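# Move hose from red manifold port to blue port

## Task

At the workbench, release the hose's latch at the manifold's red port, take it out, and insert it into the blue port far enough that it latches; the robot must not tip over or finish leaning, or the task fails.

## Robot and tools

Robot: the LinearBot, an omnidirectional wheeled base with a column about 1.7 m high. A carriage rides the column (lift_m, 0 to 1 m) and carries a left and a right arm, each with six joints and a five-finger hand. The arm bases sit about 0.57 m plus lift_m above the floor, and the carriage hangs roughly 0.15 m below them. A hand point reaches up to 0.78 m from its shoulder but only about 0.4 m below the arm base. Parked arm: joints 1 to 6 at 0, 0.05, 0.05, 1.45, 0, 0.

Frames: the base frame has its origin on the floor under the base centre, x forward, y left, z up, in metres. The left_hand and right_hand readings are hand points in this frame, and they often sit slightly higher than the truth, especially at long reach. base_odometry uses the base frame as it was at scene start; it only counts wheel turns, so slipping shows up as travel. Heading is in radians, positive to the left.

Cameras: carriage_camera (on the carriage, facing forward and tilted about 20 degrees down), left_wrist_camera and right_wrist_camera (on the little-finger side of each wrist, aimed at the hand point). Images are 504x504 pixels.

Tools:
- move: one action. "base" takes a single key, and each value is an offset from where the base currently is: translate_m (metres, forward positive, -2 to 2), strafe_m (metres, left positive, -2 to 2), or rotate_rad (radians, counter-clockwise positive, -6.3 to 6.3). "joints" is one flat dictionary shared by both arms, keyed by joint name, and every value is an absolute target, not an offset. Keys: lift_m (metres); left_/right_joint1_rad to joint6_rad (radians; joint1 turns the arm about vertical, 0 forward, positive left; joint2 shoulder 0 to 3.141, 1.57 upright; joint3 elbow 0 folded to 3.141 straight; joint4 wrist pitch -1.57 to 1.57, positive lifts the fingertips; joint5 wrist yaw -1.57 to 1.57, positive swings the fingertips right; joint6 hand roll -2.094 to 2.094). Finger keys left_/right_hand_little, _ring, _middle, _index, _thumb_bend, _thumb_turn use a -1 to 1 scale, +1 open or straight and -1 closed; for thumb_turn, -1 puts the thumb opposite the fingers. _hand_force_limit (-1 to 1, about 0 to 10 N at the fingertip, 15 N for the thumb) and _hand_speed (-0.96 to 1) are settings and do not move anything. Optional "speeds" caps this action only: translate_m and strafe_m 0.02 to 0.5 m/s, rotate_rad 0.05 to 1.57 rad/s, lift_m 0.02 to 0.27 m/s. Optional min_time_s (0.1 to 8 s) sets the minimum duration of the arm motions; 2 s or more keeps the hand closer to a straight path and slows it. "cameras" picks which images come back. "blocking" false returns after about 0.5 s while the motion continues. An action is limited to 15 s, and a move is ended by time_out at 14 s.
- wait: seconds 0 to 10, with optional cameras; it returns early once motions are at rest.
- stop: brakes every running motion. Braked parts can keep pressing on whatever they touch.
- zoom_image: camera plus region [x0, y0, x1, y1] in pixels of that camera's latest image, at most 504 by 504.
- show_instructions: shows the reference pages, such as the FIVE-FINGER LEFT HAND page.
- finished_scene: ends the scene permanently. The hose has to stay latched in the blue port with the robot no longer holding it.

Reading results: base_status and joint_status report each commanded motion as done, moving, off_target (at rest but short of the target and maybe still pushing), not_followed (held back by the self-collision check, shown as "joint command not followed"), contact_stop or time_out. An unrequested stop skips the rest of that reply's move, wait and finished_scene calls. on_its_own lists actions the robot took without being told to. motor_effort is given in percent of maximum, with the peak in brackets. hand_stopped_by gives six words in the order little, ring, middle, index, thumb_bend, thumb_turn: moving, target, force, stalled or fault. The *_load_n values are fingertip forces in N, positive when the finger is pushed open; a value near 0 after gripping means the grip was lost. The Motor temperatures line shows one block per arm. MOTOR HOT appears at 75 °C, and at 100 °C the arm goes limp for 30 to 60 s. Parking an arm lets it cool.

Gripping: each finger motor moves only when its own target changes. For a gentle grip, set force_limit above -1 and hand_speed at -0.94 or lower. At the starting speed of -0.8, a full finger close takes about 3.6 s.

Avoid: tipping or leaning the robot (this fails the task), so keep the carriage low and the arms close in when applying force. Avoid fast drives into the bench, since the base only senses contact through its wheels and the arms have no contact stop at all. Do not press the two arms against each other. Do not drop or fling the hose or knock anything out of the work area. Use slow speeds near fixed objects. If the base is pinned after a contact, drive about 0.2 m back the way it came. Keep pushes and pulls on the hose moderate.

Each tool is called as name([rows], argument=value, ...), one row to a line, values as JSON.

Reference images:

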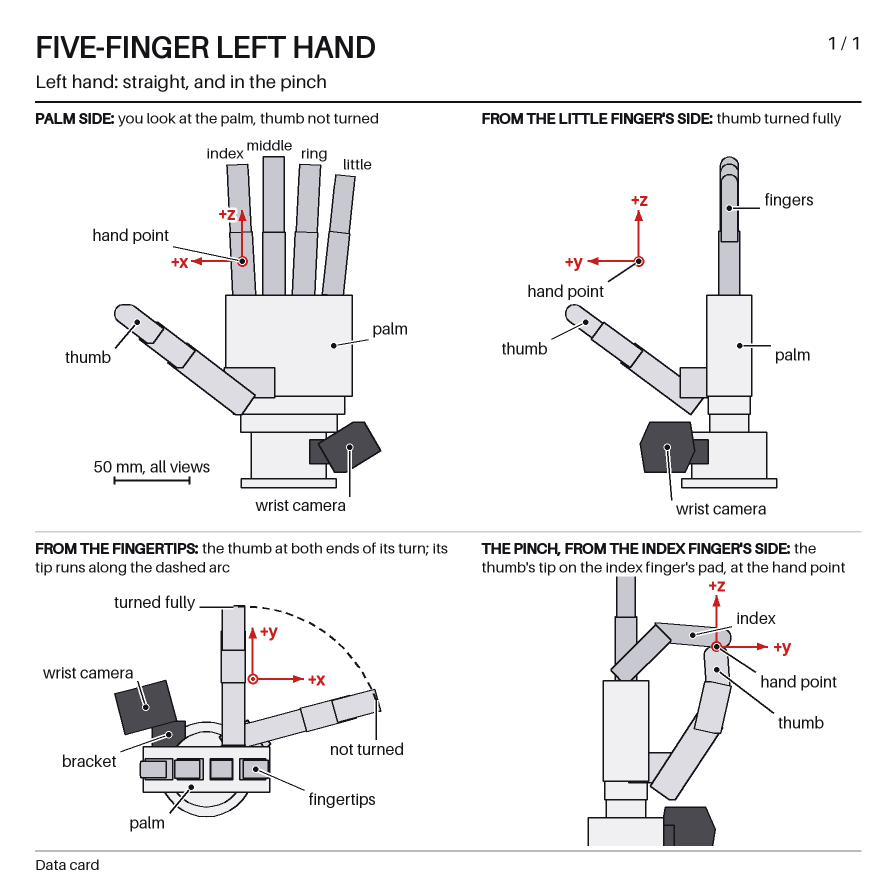

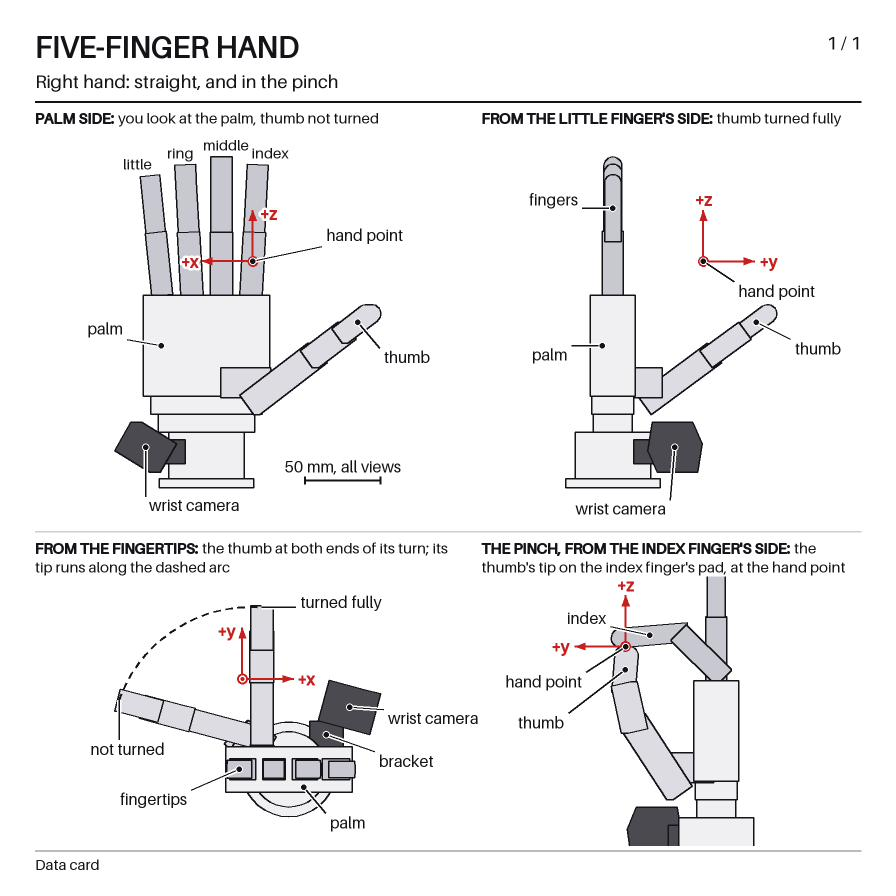

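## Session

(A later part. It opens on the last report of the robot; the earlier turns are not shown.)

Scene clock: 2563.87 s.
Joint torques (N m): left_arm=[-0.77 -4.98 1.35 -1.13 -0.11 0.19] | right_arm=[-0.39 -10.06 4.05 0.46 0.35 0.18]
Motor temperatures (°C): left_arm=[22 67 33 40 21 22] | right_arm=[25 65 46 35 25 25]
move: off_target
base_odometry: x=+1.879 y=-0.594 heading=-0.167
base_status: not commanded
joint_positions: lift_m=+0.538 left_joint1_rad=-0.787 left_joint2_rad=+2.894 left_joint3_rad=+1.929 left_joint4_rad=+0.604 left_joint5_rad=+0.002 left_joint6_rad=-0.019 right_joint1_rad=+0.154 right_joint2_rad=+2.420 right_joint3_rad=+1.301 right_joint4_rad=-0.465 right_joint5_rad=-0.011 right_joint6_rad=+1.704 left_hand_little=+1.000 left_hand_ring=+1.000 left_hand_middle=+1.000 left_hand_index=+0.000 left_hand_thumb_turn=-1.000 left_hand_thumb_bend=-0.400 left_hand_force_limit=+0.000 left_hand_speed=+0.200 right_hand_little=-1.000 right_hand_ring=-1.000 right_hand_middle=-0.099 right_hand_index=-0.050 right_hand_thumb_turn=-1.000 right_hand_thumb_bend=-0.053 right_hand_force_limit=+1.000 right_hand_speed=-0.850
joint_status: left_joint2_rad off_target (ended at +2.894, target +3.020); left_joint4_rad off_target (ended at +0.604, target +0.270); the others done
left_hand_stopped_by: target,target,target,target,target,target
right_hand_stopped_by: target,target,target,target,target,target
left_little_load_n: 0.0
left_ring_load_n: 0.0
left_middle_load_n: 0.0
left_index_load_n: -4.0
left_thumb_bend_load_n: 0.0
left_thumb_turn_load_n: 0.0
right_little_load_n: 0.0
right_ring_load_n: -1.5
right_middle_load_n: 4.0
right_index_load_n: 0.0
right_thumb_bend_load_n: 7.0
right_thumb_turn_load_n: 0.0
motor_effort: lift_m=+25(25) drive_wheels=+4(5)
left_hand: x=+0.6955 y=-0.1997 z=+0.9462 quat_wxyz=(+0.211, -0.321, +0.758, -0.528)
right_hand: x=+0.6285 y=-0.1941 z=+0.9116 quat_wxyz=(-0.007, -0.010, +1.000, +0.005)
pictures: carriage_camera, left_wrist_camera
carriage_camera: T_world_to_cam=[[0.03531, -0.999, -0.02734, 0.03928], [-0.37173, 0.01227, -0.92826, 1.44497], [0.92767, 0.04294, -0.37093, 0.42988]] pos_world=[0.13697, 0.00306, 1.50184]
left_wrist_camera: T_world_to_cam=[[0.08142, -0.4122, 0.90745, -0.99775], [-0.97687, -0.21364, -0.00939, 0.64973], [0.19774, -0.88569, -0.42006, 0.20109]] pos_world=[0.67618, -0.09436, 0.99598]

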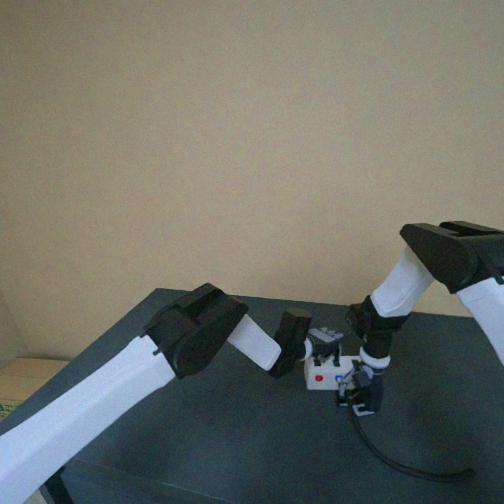

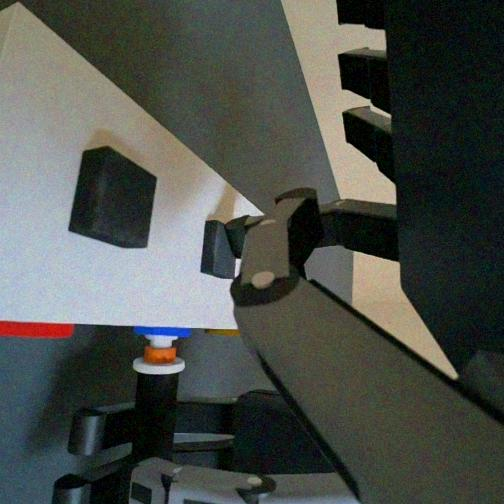

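move(joints={"left_joint2_rad": 3.07, "left_joint3_rad": 1.88, "left_joint4_rad": 0.1}, min_time_s=1.5, cameras=["left_wrist_camera", "carriage_camera"])

zoom_image(camera="left_wrist_camera", region=[100, 150, 300, 350])

Scene clock: 2570.67 s.
Joint torques (N m): left_arm=[-0.79 -1.35 -0.58 -2.43 -0.08 0.31] | right_arm=[-0.38 -10.07 4.05 0.46 0.35 0.19]
Motor temperatures (°C): left_arm=[22 64 33 39 21 22] | right_arm=[25 65 45 35 25 25]
move: off_target
base_odometry: x=+1.879 y=-0.594 heading=-0.167
base_status: not commanded
joint_positions: lift_m=+0.538 left_joint1_rad=-0.786 left_joint2_rad=+2.897 left_joint3_rad=+1.950 left_joint4_rad=+0.550 left_joint5_rad=+0.001 left_joint6_rad=-0.033 right_joint1_rad=+0.154 right_joint2_rad=+2.420 right_joint3_rad=+1.301 right_joint4_rad=-0.465 right_joint5_rad=-0.011 right_joint6_rad=+1.704 left_hand_little=+1.000 left_hand_ring=+1.000 left_hand_middle=+1.000 left_hand_index=-0.001 left_hand_thumb_turn=-1.000 left_hand_thumb_bend=-0.400 left_hand_force_limit=+0.000 left_hand_speed=+0.200 right_hand_little=-1.000 right_hand_ring=-1.000 right_hand_middle=-0.099 right_hand_index=-0.050 right_hand_thumb_turn=-1.000 right_hand_thumb_bend=-0.053 right_hand_force_limit=+1.000 right_hand_speed=-0.850
joint_status: left_joint2_rad off_target (ended at +2.897, target +3.070); left_joint3_rad off_target (ended at +1.950, target +1.880); left_joint4_rad off_target (ended at +0.550, target +0.100)
left_hand_stopped_by: target,target,target,target,target,target
right_hand_stopped_by: target,target,target,target,target,target
left_little_load_n: 0.0
left_ring_load_n: 0.0
left_middle_load_n: 0.0
left_index_load_n: -6.5
left_thumb_bend_load_n: 0.0
left_thumb_turn_load_n: 0.0
right_little_load_n: 0.0
right_ring_load_n: -1.5
right_middle_load_n: 4.0
right_index_load_n: 0.0
right_thumb_bend_load_n: 7.0
right_thumb_turn_load_n: 0.5
motor_effort: lift_m=+25(25) drive_wheels=-5(5)
left_hand: x=+0.6940 y=-0.1983 z=+0.9413 quat_wxyz=(+0.203, -0.331, +0.764, -0.515)
right_hand: x=+0.6285 y=-0.1941 z=+0.9116 quat_wxyz=(-0.007, -0.010, +1.000, +0.005)
pictures: carriage_camera, left_wrist_camera
carriage_camera: T_world_to_cam=[[0.03531, -0.999, -0.02734, 0.03928], [-0.37173, 0.01227, -0.92826, 1.44497], [0.92767, 0.04294, -0.37093, 0.42988]] pos_world=[0.13697, 0.00306, 1.50184]
left_wrist_camera: T_world_to_cam=[[0.11504, -0.42614, 0.89731, -1.00922], [-0.97516, -0.22057, 0.02026, 0.61808], [0.18929, -0.87735, -0.44093, 0.22773]] pos_world=[0.67572, -0.09393, 0.99348]

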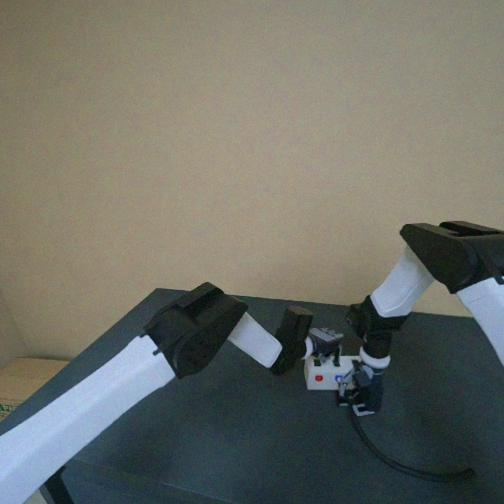

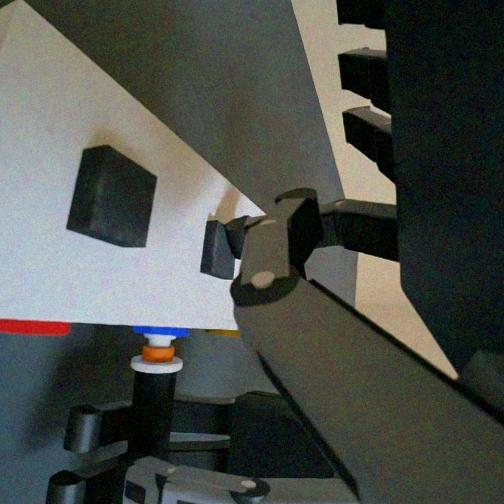

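Scaled by 2.520.

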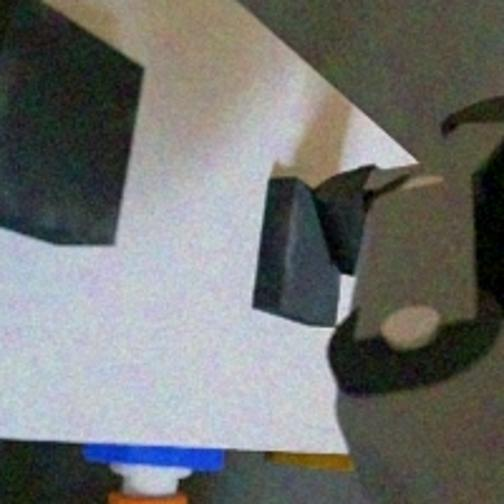

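move(joints={"right_joint1_rad": 0.13, "right_joint5_rad": 0.05, "right_joint3_rad": 1.37, "right_joint4_rad": -0.25, "right_joint6_rad": 1.76}, min_time_s=1.2, cameras=["left_wrist_camera"])

zoom_image(camera="left_wrist_camera", region=[100, 200, 300, 400])

Scene clock: 2576.80 s.
Joint torques (N m): left_arm=[-0.95 -1.36 -0.59 -2.47 -0.11 0.39] | right_arm=[-1.96 -10.25 11.58 2.43 0.73 0.69]
Motor temperatures (°C): left_arm=[22 61 32 40 21 22] | right_arm=[25 65 45 35 25 25]
move: off_target
base_odometry: x=+1.879 y=-0.594 heading=-0.167
base_status: not commanded
joint_positions: lift_m=+0.538 left_joint1_rad=-0.786 left_joint2_rad=+2.897 left_joint3_rad=+1.950 left_joint4_rad=+0.550 left_joint5_rad=+0.001 left_joint6_rad=-0.034 right_joint1_rad=+0.154 right_joint2_rad=+2.423 right_joint3_rad=+1.301 right_joint4_rad=-0.453 right_joint5_rad=-0.011 right_joint6_rad=+1.709 left_hand_little=+1.000 left_hand_ring=+1.000 left_hand_middle=+1.000 left_hand_index=-0.001 left_hand_thumb_turn=-1.000 left_hand_thumb_bend=-0.400 left_hand_force_limit=+0.000 left_hand_speed=+0.200 right_hand_little=-1.000 right_hand_ring=-1.000 right_hand_middle=-0.099 right_hand_index=-0.050 right_hand_thumb_turn=-1.000 right_hand_thumb_bend=-0.053 right_hand_force_limit=+1.000 right_hand_speed=-0.850
joint_status: right_joint1_rad off_target (ended at +0.154, target +0.130); right_joint3_rad off_target (ended at +1.301, target +1.370); right_joint4_rad off_target (ended at -0.452, target -0.250); right_joint5_rad off_target (ended at -0.011, target +0.050); right_joint6_rad off_target (ended at +1.709, target +1.760)
left_hand_stopped_by: target,target,target,target,target,target
right_hand_stopped_by: target,target,target,target,target,target
left_little_load_n: 0.0
left_ring_load_n: 0.0
left_middle_load_n: 0.0
left_index_load_n: -6.0
left_thumb_bend_load_n: 0.0
left_thumb_turn_load_n: 0.0
right_little_load_n: 0.0
right_ring_load_n: -1.0
right_middle_load_n: 4.0
right_index_load_n: 0.0
right_thumb_bend_load_n: 7.5
right_thumb_turn_load_n: -0.5
motor_effort: lift_m=+25(25) drive_wheels=-5(5)
left_hand: x=+0.6940 y=-0.1983 z=+0.9413 quat_wxyz=(+0.203, -0.331, +0.764, -0.515)
right_hand: x=+0.6314 y=-0.1939 z=+0.9111 quat_wxyz=(-0.002, -0.008, +1.000, +0.005)
left_wrist_camera: T_world_to_cam=[[0.11535, -0.4259, 0.89739, -1.00948], [-0.97512, -0.22072, 0.02058, 0.61773], [0.1893, -0.87743, -0.44077, 0.22755]] pos_world=[0.67572, -0.09393, 0.99348]

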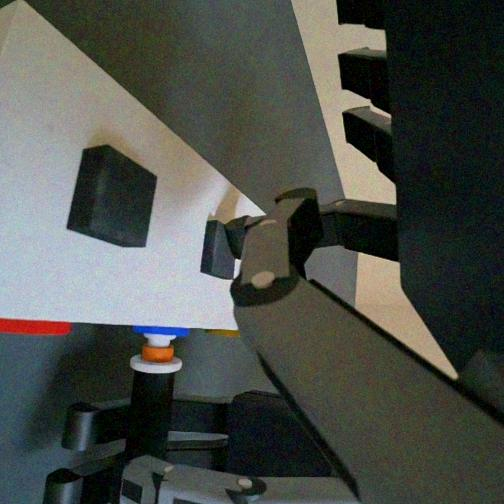

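Scaled by 2.520.

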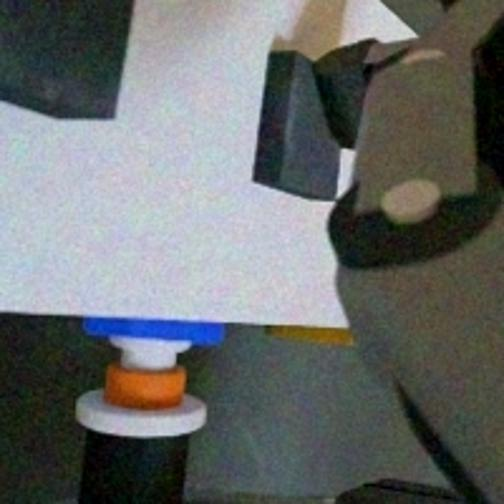

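move(joints={"right_joint3_rad": 1.43, "right_joint4_rad": -0.05, "right_joint6_rad": 1.79}, min_time_s=1.2, cameras=["left_wrist_camera"])

zoom_image(camera="left_wrist_camera", region=[100, 200, 300, 400])

Scene clock: 2586.00 s.
Joint torques (N m): left_arm=[-0.75 -1.36 -0.64 -2.46 -0.1 0.32] | right_arm=[-1.96 -12.21 15.94 4.07 0.73 1.02]
Motor temperatures (°C): left_arm=[22 58 31 40 21 22] | right_arm=[25 67 46 37 25 25]
move: off_target
base_odometry: x=+1.879 y=-0.594 heading=-0.167
base_status: not commanded
joint_positions: lift_m=+0.538 left_joint1_rad=-0.786 left_joint2_rad=+2.897 left_joint3_rad=+1.950 left_joint4_rad=+0.550 left_joint5_rad=+0.001 left_joint6_rad=-0.034 right_joint1_rad=+0.154 right_joint2_rad=+2.445 right_joint3_rad=+1.318 right_joint4_rad=-0.404 right_joint5_rad=-0.011 right_joint6_rad=+1.711 left_hand_little=+1.000 left_hand_ring=+1.000 left_hand_middle=+1.000 left_hand_index=-0.001 left_hand_thumb_turn=-1.000 left_hand_thumb_bend=-0.400 left_hand_force_limit=+0.000 left_hand_speed=+0.200 right_hand_little=-1.000 right_hand_ring=-1.000 right_hand_middle=-0.099 right_hand_index=-0.050 right_hand_thumb_turn=-1.000 right_hand_thumb_bend=-0.053 right_hand_force_limit=+1.000 right_hand_speed=-0.850
joint_status: right_joint3_rad off_target (ended at +1.318, target +1.430); right_joint4_rad off_target (ended at -0.404, target -0.050); right_joint6_rad off_target (ended at +1.711, target +1.790)
left_hand_stopped_by: target,target,target,target,target,target
right_hand_stopped_by: target,target,target,target,target,target
left_little_load_n: 0.0
left_ring_load_n: 0.0
left_middle_load_n: 0.0
left_index_load_n: -5.5
left_thumb_bend_load_n: 0.0
left_thumb_turn_load_n: 0.0
right_little_load_n: 0.0
right_ring_load_n: -1.0
right_middle_load_n: 4.5
right_index_load_n: 0.0
right_thumb_bend_load_n: 10.0
right_thumb_turn_load_n: -2.5
motor_effort: lift_m=+25(25) drive_wheels=-5(5)
left_hand: x=+0.6940 y=-0.1983 z=+0.9413 quat_wxyz=(+0.203, -0.331, +0.764, -0.515)
right_hand: x=+0.6455 y=-0.1918 z=+0.9076 quat_wxyz=(+0.019, -0.007, +1.000, +0.008)
left_wrist_camera: T_world_to_cam=[[0.11535, -0.4259, 0.89739, -1.00948], [-0.97512, -0.22072, 0.02058, 0.61773], [0.1893, -0.87743, -0.44077, 0.22755]] pos_world=[0.67572, -0.09393, 0.99348]

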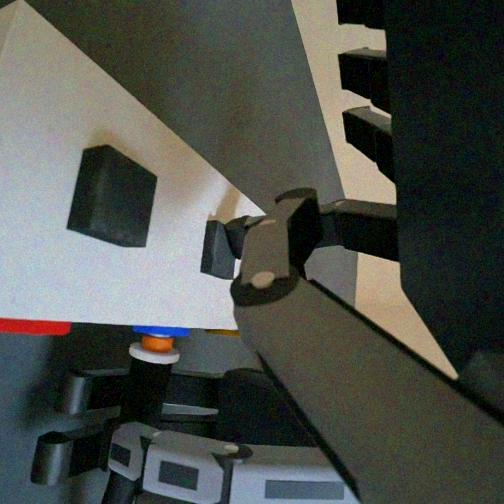

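Scaled by 2.520.

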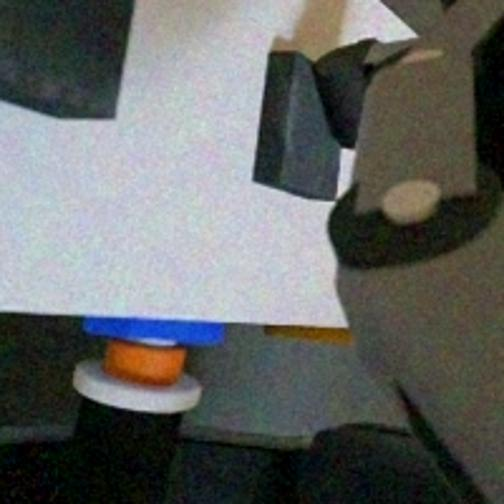

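move(joints={"right_joint2_rad": 2.36, "right_joint3_rad": 1.43, "right_joint4_rad": -0.05, "right_joint1_rad": 0.12}, min_time_s=1.2, cameras=["left_wrist_camera", "right_wrist_camera"])

zoom_image(camera="left_wrist_camera", region=[100, 200, 300, 400])

Scene clock: 2594.03 s.
Joint torques (N m): left_arm=[-0.83 -1.48 -0.58 -2.45 -0.11 0.34] | right_arm=[-2.76 -16.14 15.95 4.07 0.72 1.02]
Motor temperatures (°C): left_arm=[22 56 31 40 21 22] | right_arm=[25 71 48 44 25 25]
move: off_target
base_odometry: x=+1.879 y=-0.594 heading=-0.167
base_status: not commanded
joint_positions: lift_m=+0.538 left_joint1_rad=-0.786 left_joint2_rad=+2.897 left_joint3_rad=+1.950 left_joint4_rad=+0.550 left_joint5_rad=+0.001 left_joint6_rad=-0.034 right_joint1_rad=+0.154 right_joint2_rad=+2.445 right_joint3_rad=+1.318 right_joint4_rad=-0.404 right_joint5_rad=-0.011 right_joint6_rad=+1.711 left_hand_little=+1.000 left_hand_ring=+1.000 left_hand_middle=+1.000 left_hand_index=-0.001 left_hand_thumb_turn=-1.000 left_hand_thumb_bend=-0.400 left_hand_force_limit=+0.000 left_hand_speed=+0.200 right_hand_little=-1.000 right_hand_ring=-1.000 right_hand_middle=-0.099 right_hand_index=-0.050 right_hand_thumb_turn=-1.000 right_hand_thumb_bend=-0.053 right_hand_force_limit=+1.000 right_hand_speed=-0.850
joint_status: right_joint1_rad off_target (ended at +0.154, target +0.120); right_joint3_rad off_target (ended at +1.318, target +1.430); right_joint4_rad off_target (ended at -0.404, target -0.050); the others done
left_hand_stopped_by: target,target,target,target,target,target
right_hand_stopped_by: target,target,target,target,target,target
left_little_load_n: 0.0
left_ring_load_n: 0.0
left_middle_load_n: 0.0
left_index_load_n: -5.5
left_thumb_bend_load_n: 0.0
left_thumb_turn_load_n: 0.0
right_little_load_n: -0.5
right_ring_load_n: -1.0
right_middle_load_n: 4.0
right_index_load_n: 0.0
right_thumb_bend_load_n: 10.0
right_thumb_turn_load_n: -2.5
motor_effort: lift_m=+25(25) drive_wheels=-4(6)
left_hand: x=+0.6940 y=-0.1983 z=+0.9413 quat_wxyz=(+0.203, -0.331, +0.764, -0.515)
right_hand: x=+0.6455 y=-0.1918 z=+0.9076 quat_wxyz=(+0.019, -0.007, +1.000, +0.008)
left_wrist_camera: T_world_to_cam=[[0.11535, -0.4259, 0.89739, -1.00948], [-0.97512, -0.22072, 0.02058, 0.61773], [0.1893, -0.87743, -0.44077, 0.22755]] pos_world=[0.67572, -0.09393, 0.99348]
right_wrist_camera: T_world_to_cam=[[-0.29549, 0.95431, -0.04455, 0.41842], [0.76669, 0.2647, 0.58491, -0.97717], [0.56998, 0.13868, -0.80987, 0.50296]] pos_world=[0.58614, -0.21039, 0.99753]

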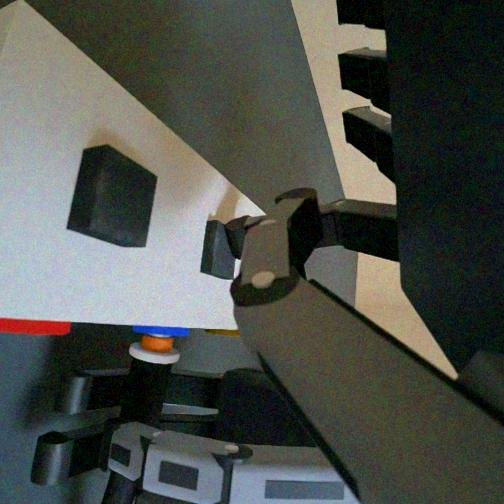

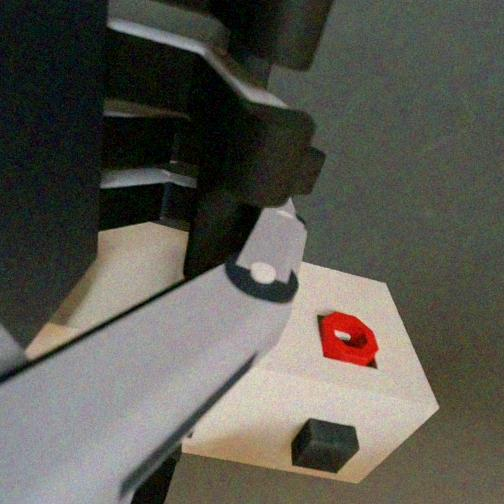

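Scaled by 2.520.

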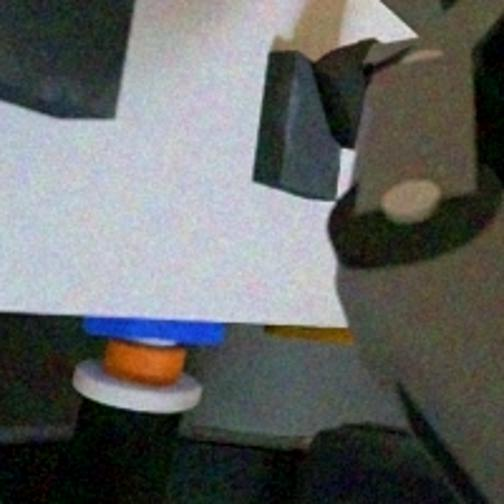

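move(joints={"right_joint2_rad": 2.41, "lift_m": 0.5435}, speeds={"lift_m": 0.02}, min_time_s=1, cameras=["left_wrist_camera", "right_wrist_camera"])

zoom_image(camera="left_wrist_camera", region=[100, 200, 300, 400])

Scene clock: 2600.17 s.
Joint torques (N m): left_arm=[-0.79 -2 -0.87 -2.47 -0.07 0.33] | right_arm=[-2.74 -12.53 15.92 4.01 0.72 0.98]
Motor temperatures (°C): left_arm=[22 54 30 41 21 22] | right_arm=[25 76 50 48 25 25]
move: done
MOTOR HOT: joint 2 (shoulder) of the right arm now reports 76 °C; the controller stops that arm at 100 °C. To cool a motor, set the load down, stop pushing, or move to a pose that needs little force.
base_odometry: x=+1.879 y=-0.594 heading=-0.167
base_status: not commanded
joint_positions: lift_m=+0.543 left_joint1_rad=-0.786 left_joint2_rad=+2.906 left_joint3_rad=+1.953 left_joint4_rad=+0.551 left_joint5_rad=-0.001 left_joint6_rad=-0.035 right_joint1_rad=+0.154 right_joint2_rad=+2.449 right_joint3_rad=+1.318 right_joint4_rad=-0.399 right_joint5_rad=-0.011 right_joint6_rad=+1.714 left_hand_little=+1.000 left_hand_ring=+1.000 left_hand_middle=+1.000 left_hand_index=+0.000 left_hand_thumb_turn=-1.000 left_hand_thumb_bend=-0.400 left_hand_force_limit=+0.000 left_hand_speed=+0.200 right_hand_little=-1.000 right_hand_ring=-1.000 right_hand_middle=-0.098 right_hand_index=-0.050 right_hand_thumb_turn=-1.000 right_hand_thumb_bend=-0.053 right_hand_force_limit=+1.000 right_hand_speed=-0.850
joint_status: all done
left_hand_stopped_by: target,target,target,target,target,target
right_hand_stopped_by: target,target,target,target,target,target
left_little_load_n: 0.0
left_ring_load_n: 0.0
left_middle_load_n: 0.0
left_index_load_n: -0.5
left_thumb_bend_load_n: 0.0
left_thumb_turn_load_n: 0.0
right_little_load_n: 0.0
right_ring_load_n: -2.5
right_middle_load_n: 8.0
right_index_load_n: 0.0
right_thumb_bend_load_n: 10.0
right_thumb_turn_load_n: -1.0
motor_effort: lift_m=+33(35) drive_wheels=-4(5)
left_hand: x=+0.6933 y=-0.1974 z=+0.9419 quat_wxyz=(+0.202, -0.333, +0.765, -0.513)
right_hand: x=+0.6457 y=-0.1918 z=+0.9111 quat_wxyz=(+0.019, -0.006, +1.000, +0.008)
left_wrist_camera: T_world_to_cam=[[0.11986, -0.42828, 0.89566, -1.01146], [-0.97467, -0.22236, 0.02411, 0.61321], [0.18883, -0.87586, -0.44408, 0.23247]] pos_world=[0.67501, -0.09323, 0.99438]
right_wrist_camera: T_world_to_cam=[[-0.29255, 0.95521, -0.04449, 0.41704], [0.76704, 0.2622, 0.58558, -0.98071], [0.57102, 0.13719, -0.80939, 0.5042]] pos_world=[0.58634, -0.21039, 1.00093]

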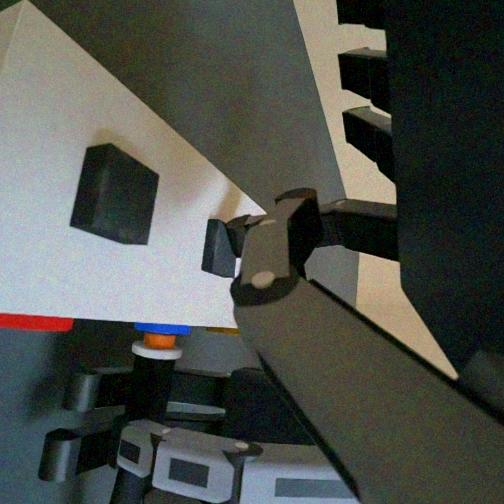

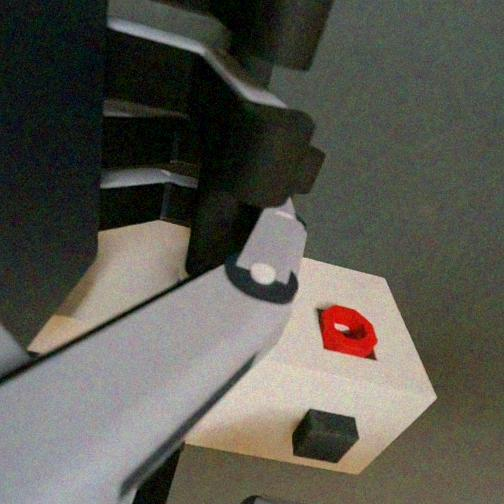

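Scaled by 2.520.

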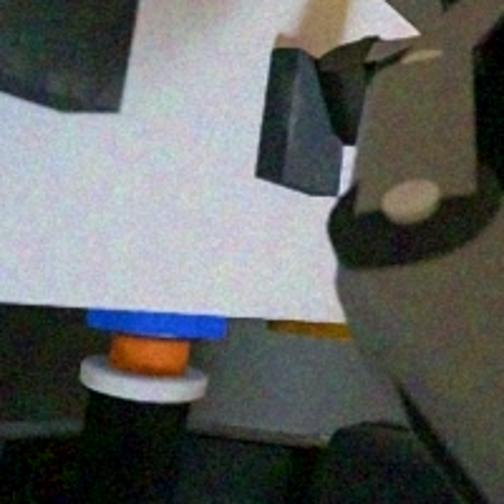

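move(joints={"lift_m": 0.548, "right_joint2_rad": 2.42, "right_joint3_rad": 1.45, "right_joint4_rad": 0.02, "right_joint6_rad": 1.80}, speeds={"lift_m": 0.02}, min_time_s=1, cameras=["left_wrist_camera", "right_wrist_camera"])

zoom_image(camera="left_wrist_camera", region=[100, 200, 300, 400])

Scene clock: 2607.63 s.
Joint torques (N m): left_arm=[-0.98 -2.51 -0.96 -2.47 -0.07 0.38] | right_arm=[-2.74 -12.89 17.65 4.56 0.73 1.09]
Motor temperatures (°C): left_arm=[22 52 30 41 21 22] | right_arm=[25 75 51 51 25 25]
move: off_target
MOTOR HOT: still on. Joint 2 (shoulder) of the right arm now reports 75 °C.
base_odometry: x=+1.879 y=-0.594 heading=-0.167
base_status: not commanded
joint_positions: lift_m=+0.548 left_joint1_rad=-0.786 left_joint2_rad=+2.913 left_joint3_rad=+1.953 left_joint4_rad=+0.554 left_joint5_rad=-0.002 left_joint6_rad=-0.036 right_joint1_rad=+0.154 right_joint2_rad=+2.464 right_joint3_rad=+1.320 right_joint4_rad=-0.383 right_joint5_rad=-0.013 right_joint6_rad=+1.716 left_hand_little=+1.000 left_hand_ring=+1.000 left_hand_middle=+1.000 left_hand_index=+0.001 left_hand_thumb_turn=-1.000 left_hand_thumb_bend=-0.400 left_hand_force_limit=+0.000 left_hand_speed=+0.200 right_hand_little=-1.000 right_hand_ring=-1.000 right_hand_middle=-0.098 right_hand_index=-0.050 right_hand_thumb_turn=-1.000 right_hand_thumb_bend=-0.053 right_hand_force_limit=+1.000 right_hand_speed=-0.850
joint_status: right_joint3_rad off_target (ended at +1.321, target +1.450); right_joint4_rad off_target (ended at -0.383, target +0.020); right_joint6_rad off_target (ended at +1.716, target +1.800); the others done
left_hand_stopped_by: target,target,target,target,target,target
right_hand_stopped_by: target,target,target,target,target,target
left_little_load_n: 0.0
left_ring_load_n: -0.5
left_middle_load_n: 0.0
left_index_load_n: 5.0
left_thumb_bend_load_n: 0.0
left_thumb_turn_load_n: 0.0
right_little_load_n: 0.0
right_ring_load_n: -2.0
right_middle_load_n: 7.5
right_index_load_n: 0.0
right_thumb_bend_load_n: 10.0
right_thumb_turn_load_n: -1.5
motor_effort: lift_m=+34(34) drive_wheels=+4(5)
left_hand: x=+0.6925 y=-0.1963 z=+0.9422 quat_wxyz=(+0.202, -0.334, +0.766, -0.511)
right_hand: x=+0.6469 y=-0.1914 z=+0.9109 quat_wxyz=(+0.021, -0.005, +1.000, +0.010)
left_wrist_camera: T_world_to_cam=[[0.12331, -0.43062, 0.89407, -1.01252], [-0.97421, -0.22411, 0.02642, 0.60986], [0.18899, -0.87427, -0.44715, 0.2369]] pos_world=[0.6742, -0.09222, 0.99508]
right_wrist_camera: T_world_to_cam=[[-0.29026, 0.95596, -0.04352, 0.4147], [0.76536, 0.2592, 0.5891, -0.98438], [0.57444, 0.13769, -0.80689, 0.49894]] pos_world=[0.58716, -0.20998, 1.00053]

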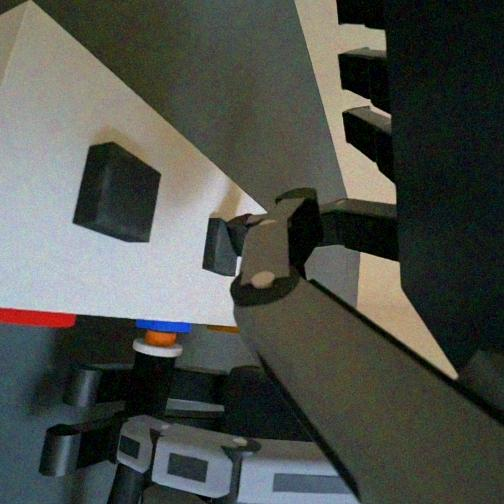

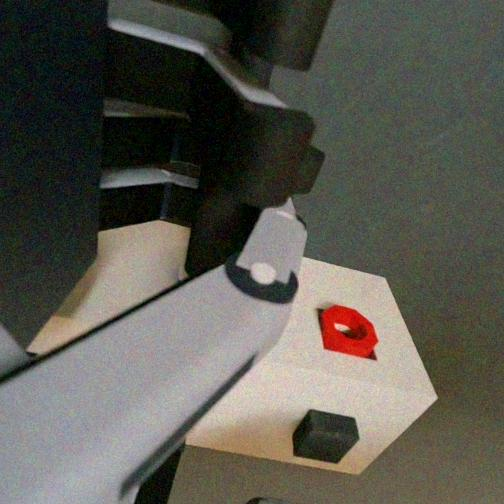

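Scaled by 2.520.

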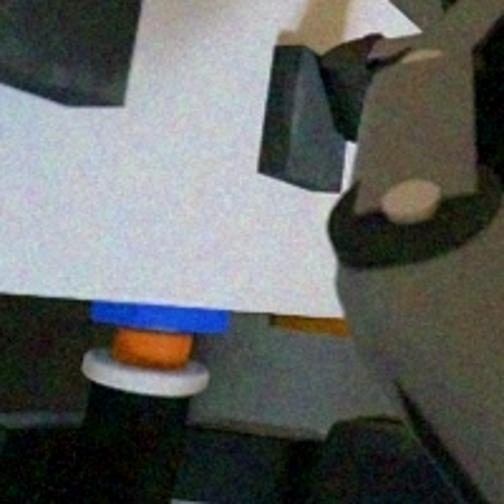

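move(joints={"right_joint1_rad": 0.085, "lift_m": 0.552}, speeds={"lift_m": 0.02}, min_time_s=1, cameras=["left_wrist_camera", "right_wrist_camera"])

zoom_image(camera="left_wrist_camera", region=[100, 200, 300, 400])

Scene clock: 2615.00 s.
Joint torques (N m): left_arm=[-0.9 -3.1 -1.2 -2.5 -0.06 0.38] | right_arm=[-4.72 -13.64 17.58 4.48 0.9 1.08]
Motor temperatures (°C): left_arm=[22 51 29 42 21 22] | right_arm=[25 78 54 57 25 25]
move: off_target
MOTOR HOT: still on. Joint 2 (shoulder) of the right arm now reports 78 °C.
base_odometry: x=+1.879 y=-0.594 heading=-0.167
base_status: not commanded
joint_positions: lift_m=+0.552 left_joint1_rad=-0.786 left_joint2_rad=+2.920 left_joint3_rad=+1.955 left_joint4_rad=+0.555 left_joint5_rad=-0.003 left_joint6_rad=-0.037 right_joint1_rad=+0.144 right_joint2_rad=+2.474 right_joint3_rad=+1.320 right_joint4_rad=-0.373 right_joint5_rad=-0.031 right_joint6_rad=+1.717 left_hand_little=+1.000 left_hand_ring=+1.000 left_hand_middle=+1.000 left_hand_index=+0.001 left_hand_thumb_turn=-1.000 left_hand_thumb_bend=-0.400 left_hand_force_limit=+0.000 left_hand_speed=+0.200 right_hand_little=-1.000 right_hand_ring=-1.000 right_hand_middle=-0.098 right_hand_index=-0.050 right_hand_thumb_turn=-1.000 right_hand_thumb_bend=-0.053 right_hand_force_limit=+1.000 right_hand_speed=-0.850
joint_status: right_joint1_rad off_target (ended at +0.144, target +0.085); the others done
left_hand_stopped_by: target,target,target,target,target,target
right_hand_stopped_by: target,target,target,target,target,target
left_little_load_n: 0.0
left_ring_load_n: 0.0
left_middle_load_n: 0.0
left_index_load_n: 8.0
left_thumb_bend_load_n: 0.0
left_thumb_turn_load_n: 0.0
right_little_load_n: 0.0
right_ring_load_n: -3.0
right_middle_load_n: 8.0
right_index_load_n: 0.5
right_thumb_bend_load_n: 11.5
right_thumb_turn_load_n: -1.5
motor_effort: lift_m=+34(35) drive_wheels=+4(5)
left_hand: x=+0.6921 y=-0.1958 z=+0.9433 quat_wxyz=(+0.202, -0.335, +0.766, -0.510)
right_hand: x=+0.6473 y=-0.1922 z=+0.9125 quat_wxyz=(+0.020, +0.000, +1.000, +0.019)
left_wrist_camera: T_world_to_cam=[[0.12541, -0.43173, 0.89324, -1.01408], [-0.97392, -0.22515, 0.02792, 0.60784], [0.18906, -0.87345, -0.44871, 0.23944]] pos_world=[0.6739, -0.09182, 0.99628]
right_wrist_camera: T_world_to_cam=[[-0.28097, 0.95938, -0.02536, 0.39368], [0.76945, 0.24099, 0.5915, -0.99373], [0.57358, 0.14668, -0.80591, 0.5016]] pos_world=[0.58754, -0.21179, 1.00201]

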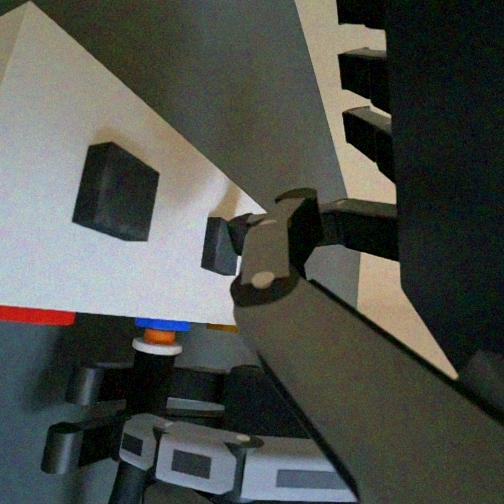

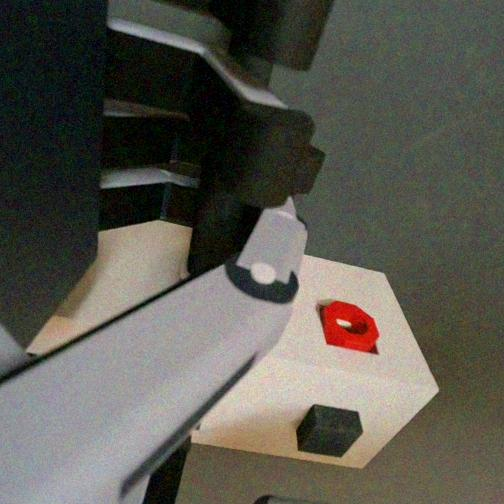

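Scaled by 2.520.

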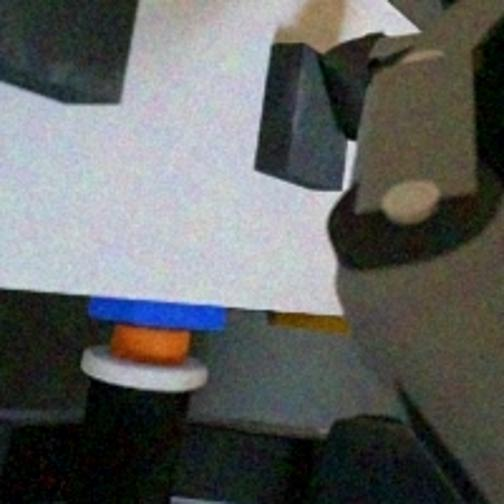

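move(joints={"right_joint1_rad": 0.14, "right_joint2_rad": 2.46, "right_joint3_rad": 1.325, "right_joint4_rad": -0.39, "right_joint5_rad": -0.01, "right_joint6_rad": 1.717}, min_time_s=1)

move(joints={"right_hand_thumb_bend": 0.4, "right_hand_index": 0.05, "right_hand_middle": 0.05})

move(joints={"lift_m": 0.54, "right_joint1_rad": 0.157, "right_joint2_rad": 2.365, "right_joint3_rad": 1.257, "right_joint4_rad": -0.448, "right_joint5_rad": 0.013, "right_joint6_rad": 1.728}, speeds={"lift_m": 0.02}, min_time_s=1.5)

move(joints={"right_joint2_rad": 2.398}, cameras=["left_wrist_camera", "right_wrist_camera"])

zoom_image(camera="left_wrist_camera", region=[100, 200, 300, 400])

zoom_image(camera="right_wrist_camera", region=[170, 100, 420, 350])

Scene clock: 2632.10 s.
Joint torques (N m): left_arm=[-0.87 -2.97 -1.22 -2.53 -0.08 0.37] | right_arm=[-0.54 -10.5 5.05 0.6 0.42 0.21]
Motor temperatures (°C): left_arm=[22 49 29 44 21 22] | right_arm=[26 83 57 58 25 25]
move: done
MOTOR HOT: still on. Joint 2 (shoulder) of the right arm now reports 83 °C.
base_odometry: x=+1.879 y=-0.594 heading=-0.167
base_status: not commanded
joint_positions: lift_m=+0.552 left_joint1_rad=-0.786 left_joint2_rad=+2.920 left_joint3_rad=+1.955 left_joint4_rad=+0.555 left_joint5_rad=-0.003 left_joint6_rad=-0.038 right_joint1_rad=+0.146 right_joint2_rad=+2.474 right_joint3_rad=+1.320 right_joint4_rad=-0.408 right_joint5_rad=-0.039 right_joint6_rad=+1.705 left_hand_little=+1.000 left_hand_ring=+1.000 left_hand_middle=+1.000 left_hand_index=+0.001 left_hand_thumb_turn=-1.000 left_hand_thumb_bend=-0.400 left_hand_force_limit=+0.000 left_hand_speed=+0.200 right_hand_little=-1.000 right_hand_ring=-1.000 right_hand_middle=-0.098 right_hand_index=-0.050 right_hand_thumb_turn=-1.000 right_hand_thumb_bend=-0.053 right_hand_force_limit=+1.000 right_hand_speed=-0.850
joint_status: all done
left_hand_stopped_by: target,target,target,target,target,target
right_hand_stopped_by: target,target,target,target,target,target
left_little_load_n: 0.0
left_ring_load_n: 0.0
left_middle_load_n: 0.0
left_index_load_n: 7.5
left_thumb_bend_load_n: 0.0
left_thumb_turn_load_n: 0.0
right_little_load_n: 0.0
right_ring_load_n: -2.5
right_middle_load_n: 7.5
right_index_load_n: 0.0
right_thumb_bend_load_n: 9.0
right_thumb_turn_load_n: 0.5
motor_effort: lift_m=+34(34) drive_wheels=+4(5)
left_hand: x=+0.6921 y=-0.1958 z=+0.9433 quat_wxyz=(+0.201, -0.335, +0.766, -0.511)
right_hand: x=+0.6369 y=-0.1908 z=+0.9113 quat_wxyz=(+0.002, -0.006, +1.000, +0.020)
pictures: none

Scene clock: 2634.70 s.
Joint torques (N m): left_arm=[-0.84 -3.07 -1.2 -2.5 -0.09 0.46] | right_arm=[-0.55 -10.52 5.04 0.57 0.28 0.14]
Motor temperatures (°C): left_arm=[22 49 29 44 21 22] | right_arm=[26 82 56 57 25 25]
move: done
MOTOR HOT: still on. Joint 2 (shoulder) of the right arm now reports 82 °C.
base_odometry: x=+1.879 y=-0.594 heading=-0.167
base_status: not commanded
joint_positions: lift_m=+0.552 left_joint1_rad=-0.786 left_joint2_rad=+2.920 left_joint3_rad=+1.955 left_joint4_rad=+0.555 left_joint5_rad=-0.003 left_joint6_rad=-0.038 right_joint1_rad=+0.146 right_joint2_rad=+2.474 right_joint3_rad=+1.320 right_joint4_rad=-0.405 right_joint5_rad=-0.024 right_joint6_rad=+1.709 left_hand_little=+1.000 left_hand_ring=+1.000 left_hand_middle=+1.000 left_hand_index=+0.001 left_hand_thumb_turn=-1.000 left_hand_thumb_bend=-0.400 left_hand_force_limit=+0.000 left_hand_speed=+0.200 right_hand_little=-1.000 right_hand_ring=-1.000 right_hand_middle=+0.050 right_hand_index=+0.050 right_hand_thumb_turn=-1.000 right_hand_thumb_bend=+0.400 right_hand_force_limit=+1.000 right_hand_speed=-0.850
joint_status: all done
left_hand_stopped_by: target,target,target,target,target,target
right_hand_stopped_by: target,target,target,target,target,target
left_little_load_n: 0.0
left_ring_load_n: 0.0
left_middle_load_n: 0.0
left_index_load_n: 7.5
left_thumb_bend_load_n: 0.0
left_thumb_turn_load_n: 0.0
right_little_load_n: 0.0
right_ring_load_n: 0.0
right_middle_load_n: 0.0
right_index_load_n: 0.0
right_thumb_bend_load_n: 0.0
right_thumb_turn_load_n: 0.0
motor_effort: lift_m=+34(34) drive_wheels=+4(5)
left_hand: x=+0.6921 y=-0.1958 z=+0.9433 quat_wxyz=(+0.201, -0.335, +0.766, -0.511)
right_hand: x=+0.6384 y=-0.1938 z=+0.9105 quat_wxyz=(+0.004, -0.004, +1.000, +0.013)
pictures: none

Scene clock: 2636.50 s.
Joint torques (N m): left_arm=[-0.81 -2.09 -1.2 -2.53 -0.11 0.41] | right_arm=[0.5 -12.15 3.67 0.27 0.29 0.15]
Motor temperatures (°C): left_arm=[22 48 29 45 21 22] | right_arm=[26 82 56 55 25 25]
move: done
MOTOR HOT: still on. Joint 2 (shoulder) of the right arm now reports 82 °C.
base_odometry: x=+1.879 y=-0.594 heading=-0.167
base_status: not commanded
joint_positions: lift_m=+0.541 left_joint1_rad=-0.786 left_joint2_rad=+2.907 left_joint3_rad=+1.955 left_joint4_rad=+0.555 left_joint5_rad=-0.003 left_joint6_rad=-0.040 right_joint1_rad=+0.149 right_joint2_rad=+2.404 right_joint3_rad=+1.267 right_joint4_rad=-0.436 right_joint5_rad=-0.001 right_joint6_rad=+1.720 left_hand_little=+1.000 left_hand_ring=+1.000 left_hand_middle=+1.000 left_hand_index=-0.001 left_hand_thumb_turn=-1.000 left_hand_thumb_bend=-0.400 left_hand_force_limit=+0.000 left_hand_speed=+0.200 right_hand_little=-1.000 right_hand_ring=-1.000 right_hand_middle=+0.050 right_hand_index=+0.050 right_hand_thumb_turn=-1.000 right_hand_thumb_bend=+0.400 right_hand_force_limit=+1.000 right_hand_speed=-0.850
joint_status: all done
left_hand_stopped_by: target,target,target,target,target,target
right_hand_stopped_by: target,target,target,target,target,target
left_little_load_n: 0.0
left_ring_load_n: 0.0
left_middle_load_n: 0.0
left_index_load_n: -8.0
left_thumb_bend_load_n: 0.0
left_thumb_turn_load_n: -0.5
right_little_load_n: 0.0
right_ring_load_n: 0.0
right_middle_load_n: 0.0
right_index_load_n: 0.0
right_thumb_bend_load_n: 0.0
right_thumb_turn_load_n: 0.0
motor_effort: lift_m=+21(26) drive_wheels=-5(5)
left_hand: x=+0.6944 y=-0.1983 z=+0.9409 quat_wxyz=(+0.203, -0.334, +0.762, -0.516)
right_hand: x=+0.6268 y=-0.1991 z=+0.9144 quat_wxyz=(-0.001, +0.000, +1.000, +0.000)
pictures: none

Scene clock: 2637.00 s.
Joint torques (N m): left_arm=[-0.85 -2.06 -1.05 -2.51 -0.09 0.39] | right_arm=[0.54 -9.54 3.63 0.27 0.28 0.15]
Motor temperatures (°C): left_arm=[22 48 29 45 21 22] | right_arm=[26 82 56 55 25 25]
move: done
MOTOR HOT: still on. Joint 2 (shoulder) of the right arm now reports 82 °C.
base_odometry: x=+1.879 y=-0.594 heading=-0.167
base_status: not commanded
joint_positions: lift_m=+0.541 left_joint1_rad=-0.786 left_joint2_rad=+2.907 left_joint3_rad=+1.955 left_joint4_rad=+0.555 left_joint5_rad=-0.003 left_joint6_rad=-0.040 right_joint1_rad=+0.149 right_joint2_rad=+2.404 right_joint3_rad=+1.267 right_joint4_rad=-0.436 right_joint5_rad=-0.001 right_joint6_rad=+1.720 left_hand_little=+1.000 left_hand_ring=+1.000 left_hand_middle=+1.000 left_hand_index=-0.001 left_hand_thumb_turn=-1.000 left_hand_thumb_bend=-0.400 left_hand_force_limit=+0.000 left_hand_speed=+0.200 right_hand_little=-1.000 right_hand_ring=-1.000 right_hand_middle=+0.050 right_hand_index=+0.050 right_hand_thumb_turn=-1.000 right_hand_thumb_bend=+0.400 right_hand_force_limit=+1.000 right_hand_speed=-0.850
joint_status: all done
left_hand_stopped_by: target,target,target,target,target,target
right_hand_stopped_by: target,target,target,target,target,target
left_little_load_n: 0.0
left_ring_load_n: 0.0
left_middle_load_n: 0.0
left_index_load_n: -8.0
left_thumb_bend_load_n: 0.0
left_thumb_turn_load_n: 0.5
right_little_load_n: 0.0
right_ring_load_n: 0.0
right_middle_load_n: 0.0
right_index_load_n: 0.0
right_thumb_bend_load_n: 0.0
right_thumb_turn_load_n: 0.0
motor_effort: lift_m=+21(21) drive_wheels=-5(5)
left_hand: x=+0.6944 y=-0.1983 z=+0.9409 quat_wxyz=(+0.203, -0.334, +0.762, -0.516)
right_hand: x=+0.6268 y=-0.1991 z=+0.9144 quat_wxyz=(-0.001, +0.000, +1.000, +0.000)
left_wrist_camera: T_world_to_cam=[[0.11944, -0.42198, 0.8987, -1.0125], [-0.97387, -0.2259, 0.02337, 0.61366], [0.19315, -0.87801, -0.43794, 0.22187]] pos_world=[0.6757, -0.09383, 0.99276]
right_wrist_camera: T_world_to_cam=[[-0.28333, 0.95779, -0.04862, 0.4171], [0.79323, 0.26254, 0.54942, -0.94952], [0.53899, 0.1171, -0.83413, 0.55743]] pos_world=[0.57091, -0.21549, 1.00693]

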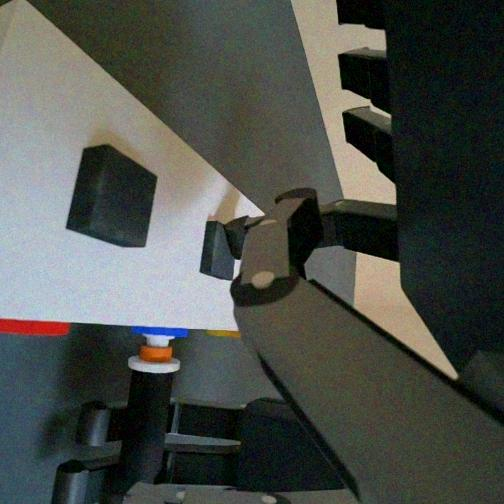

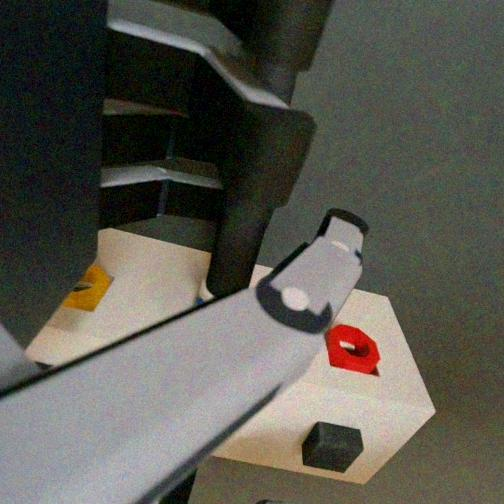

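Scaled by 2.520.

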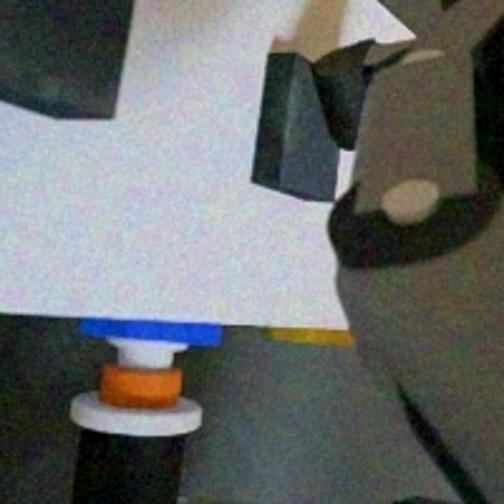

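Scaled by 2.016.

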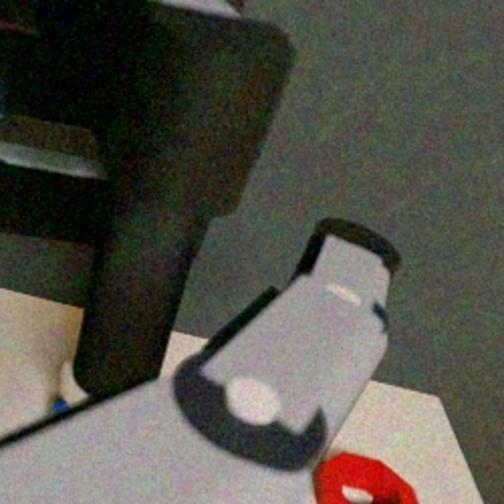

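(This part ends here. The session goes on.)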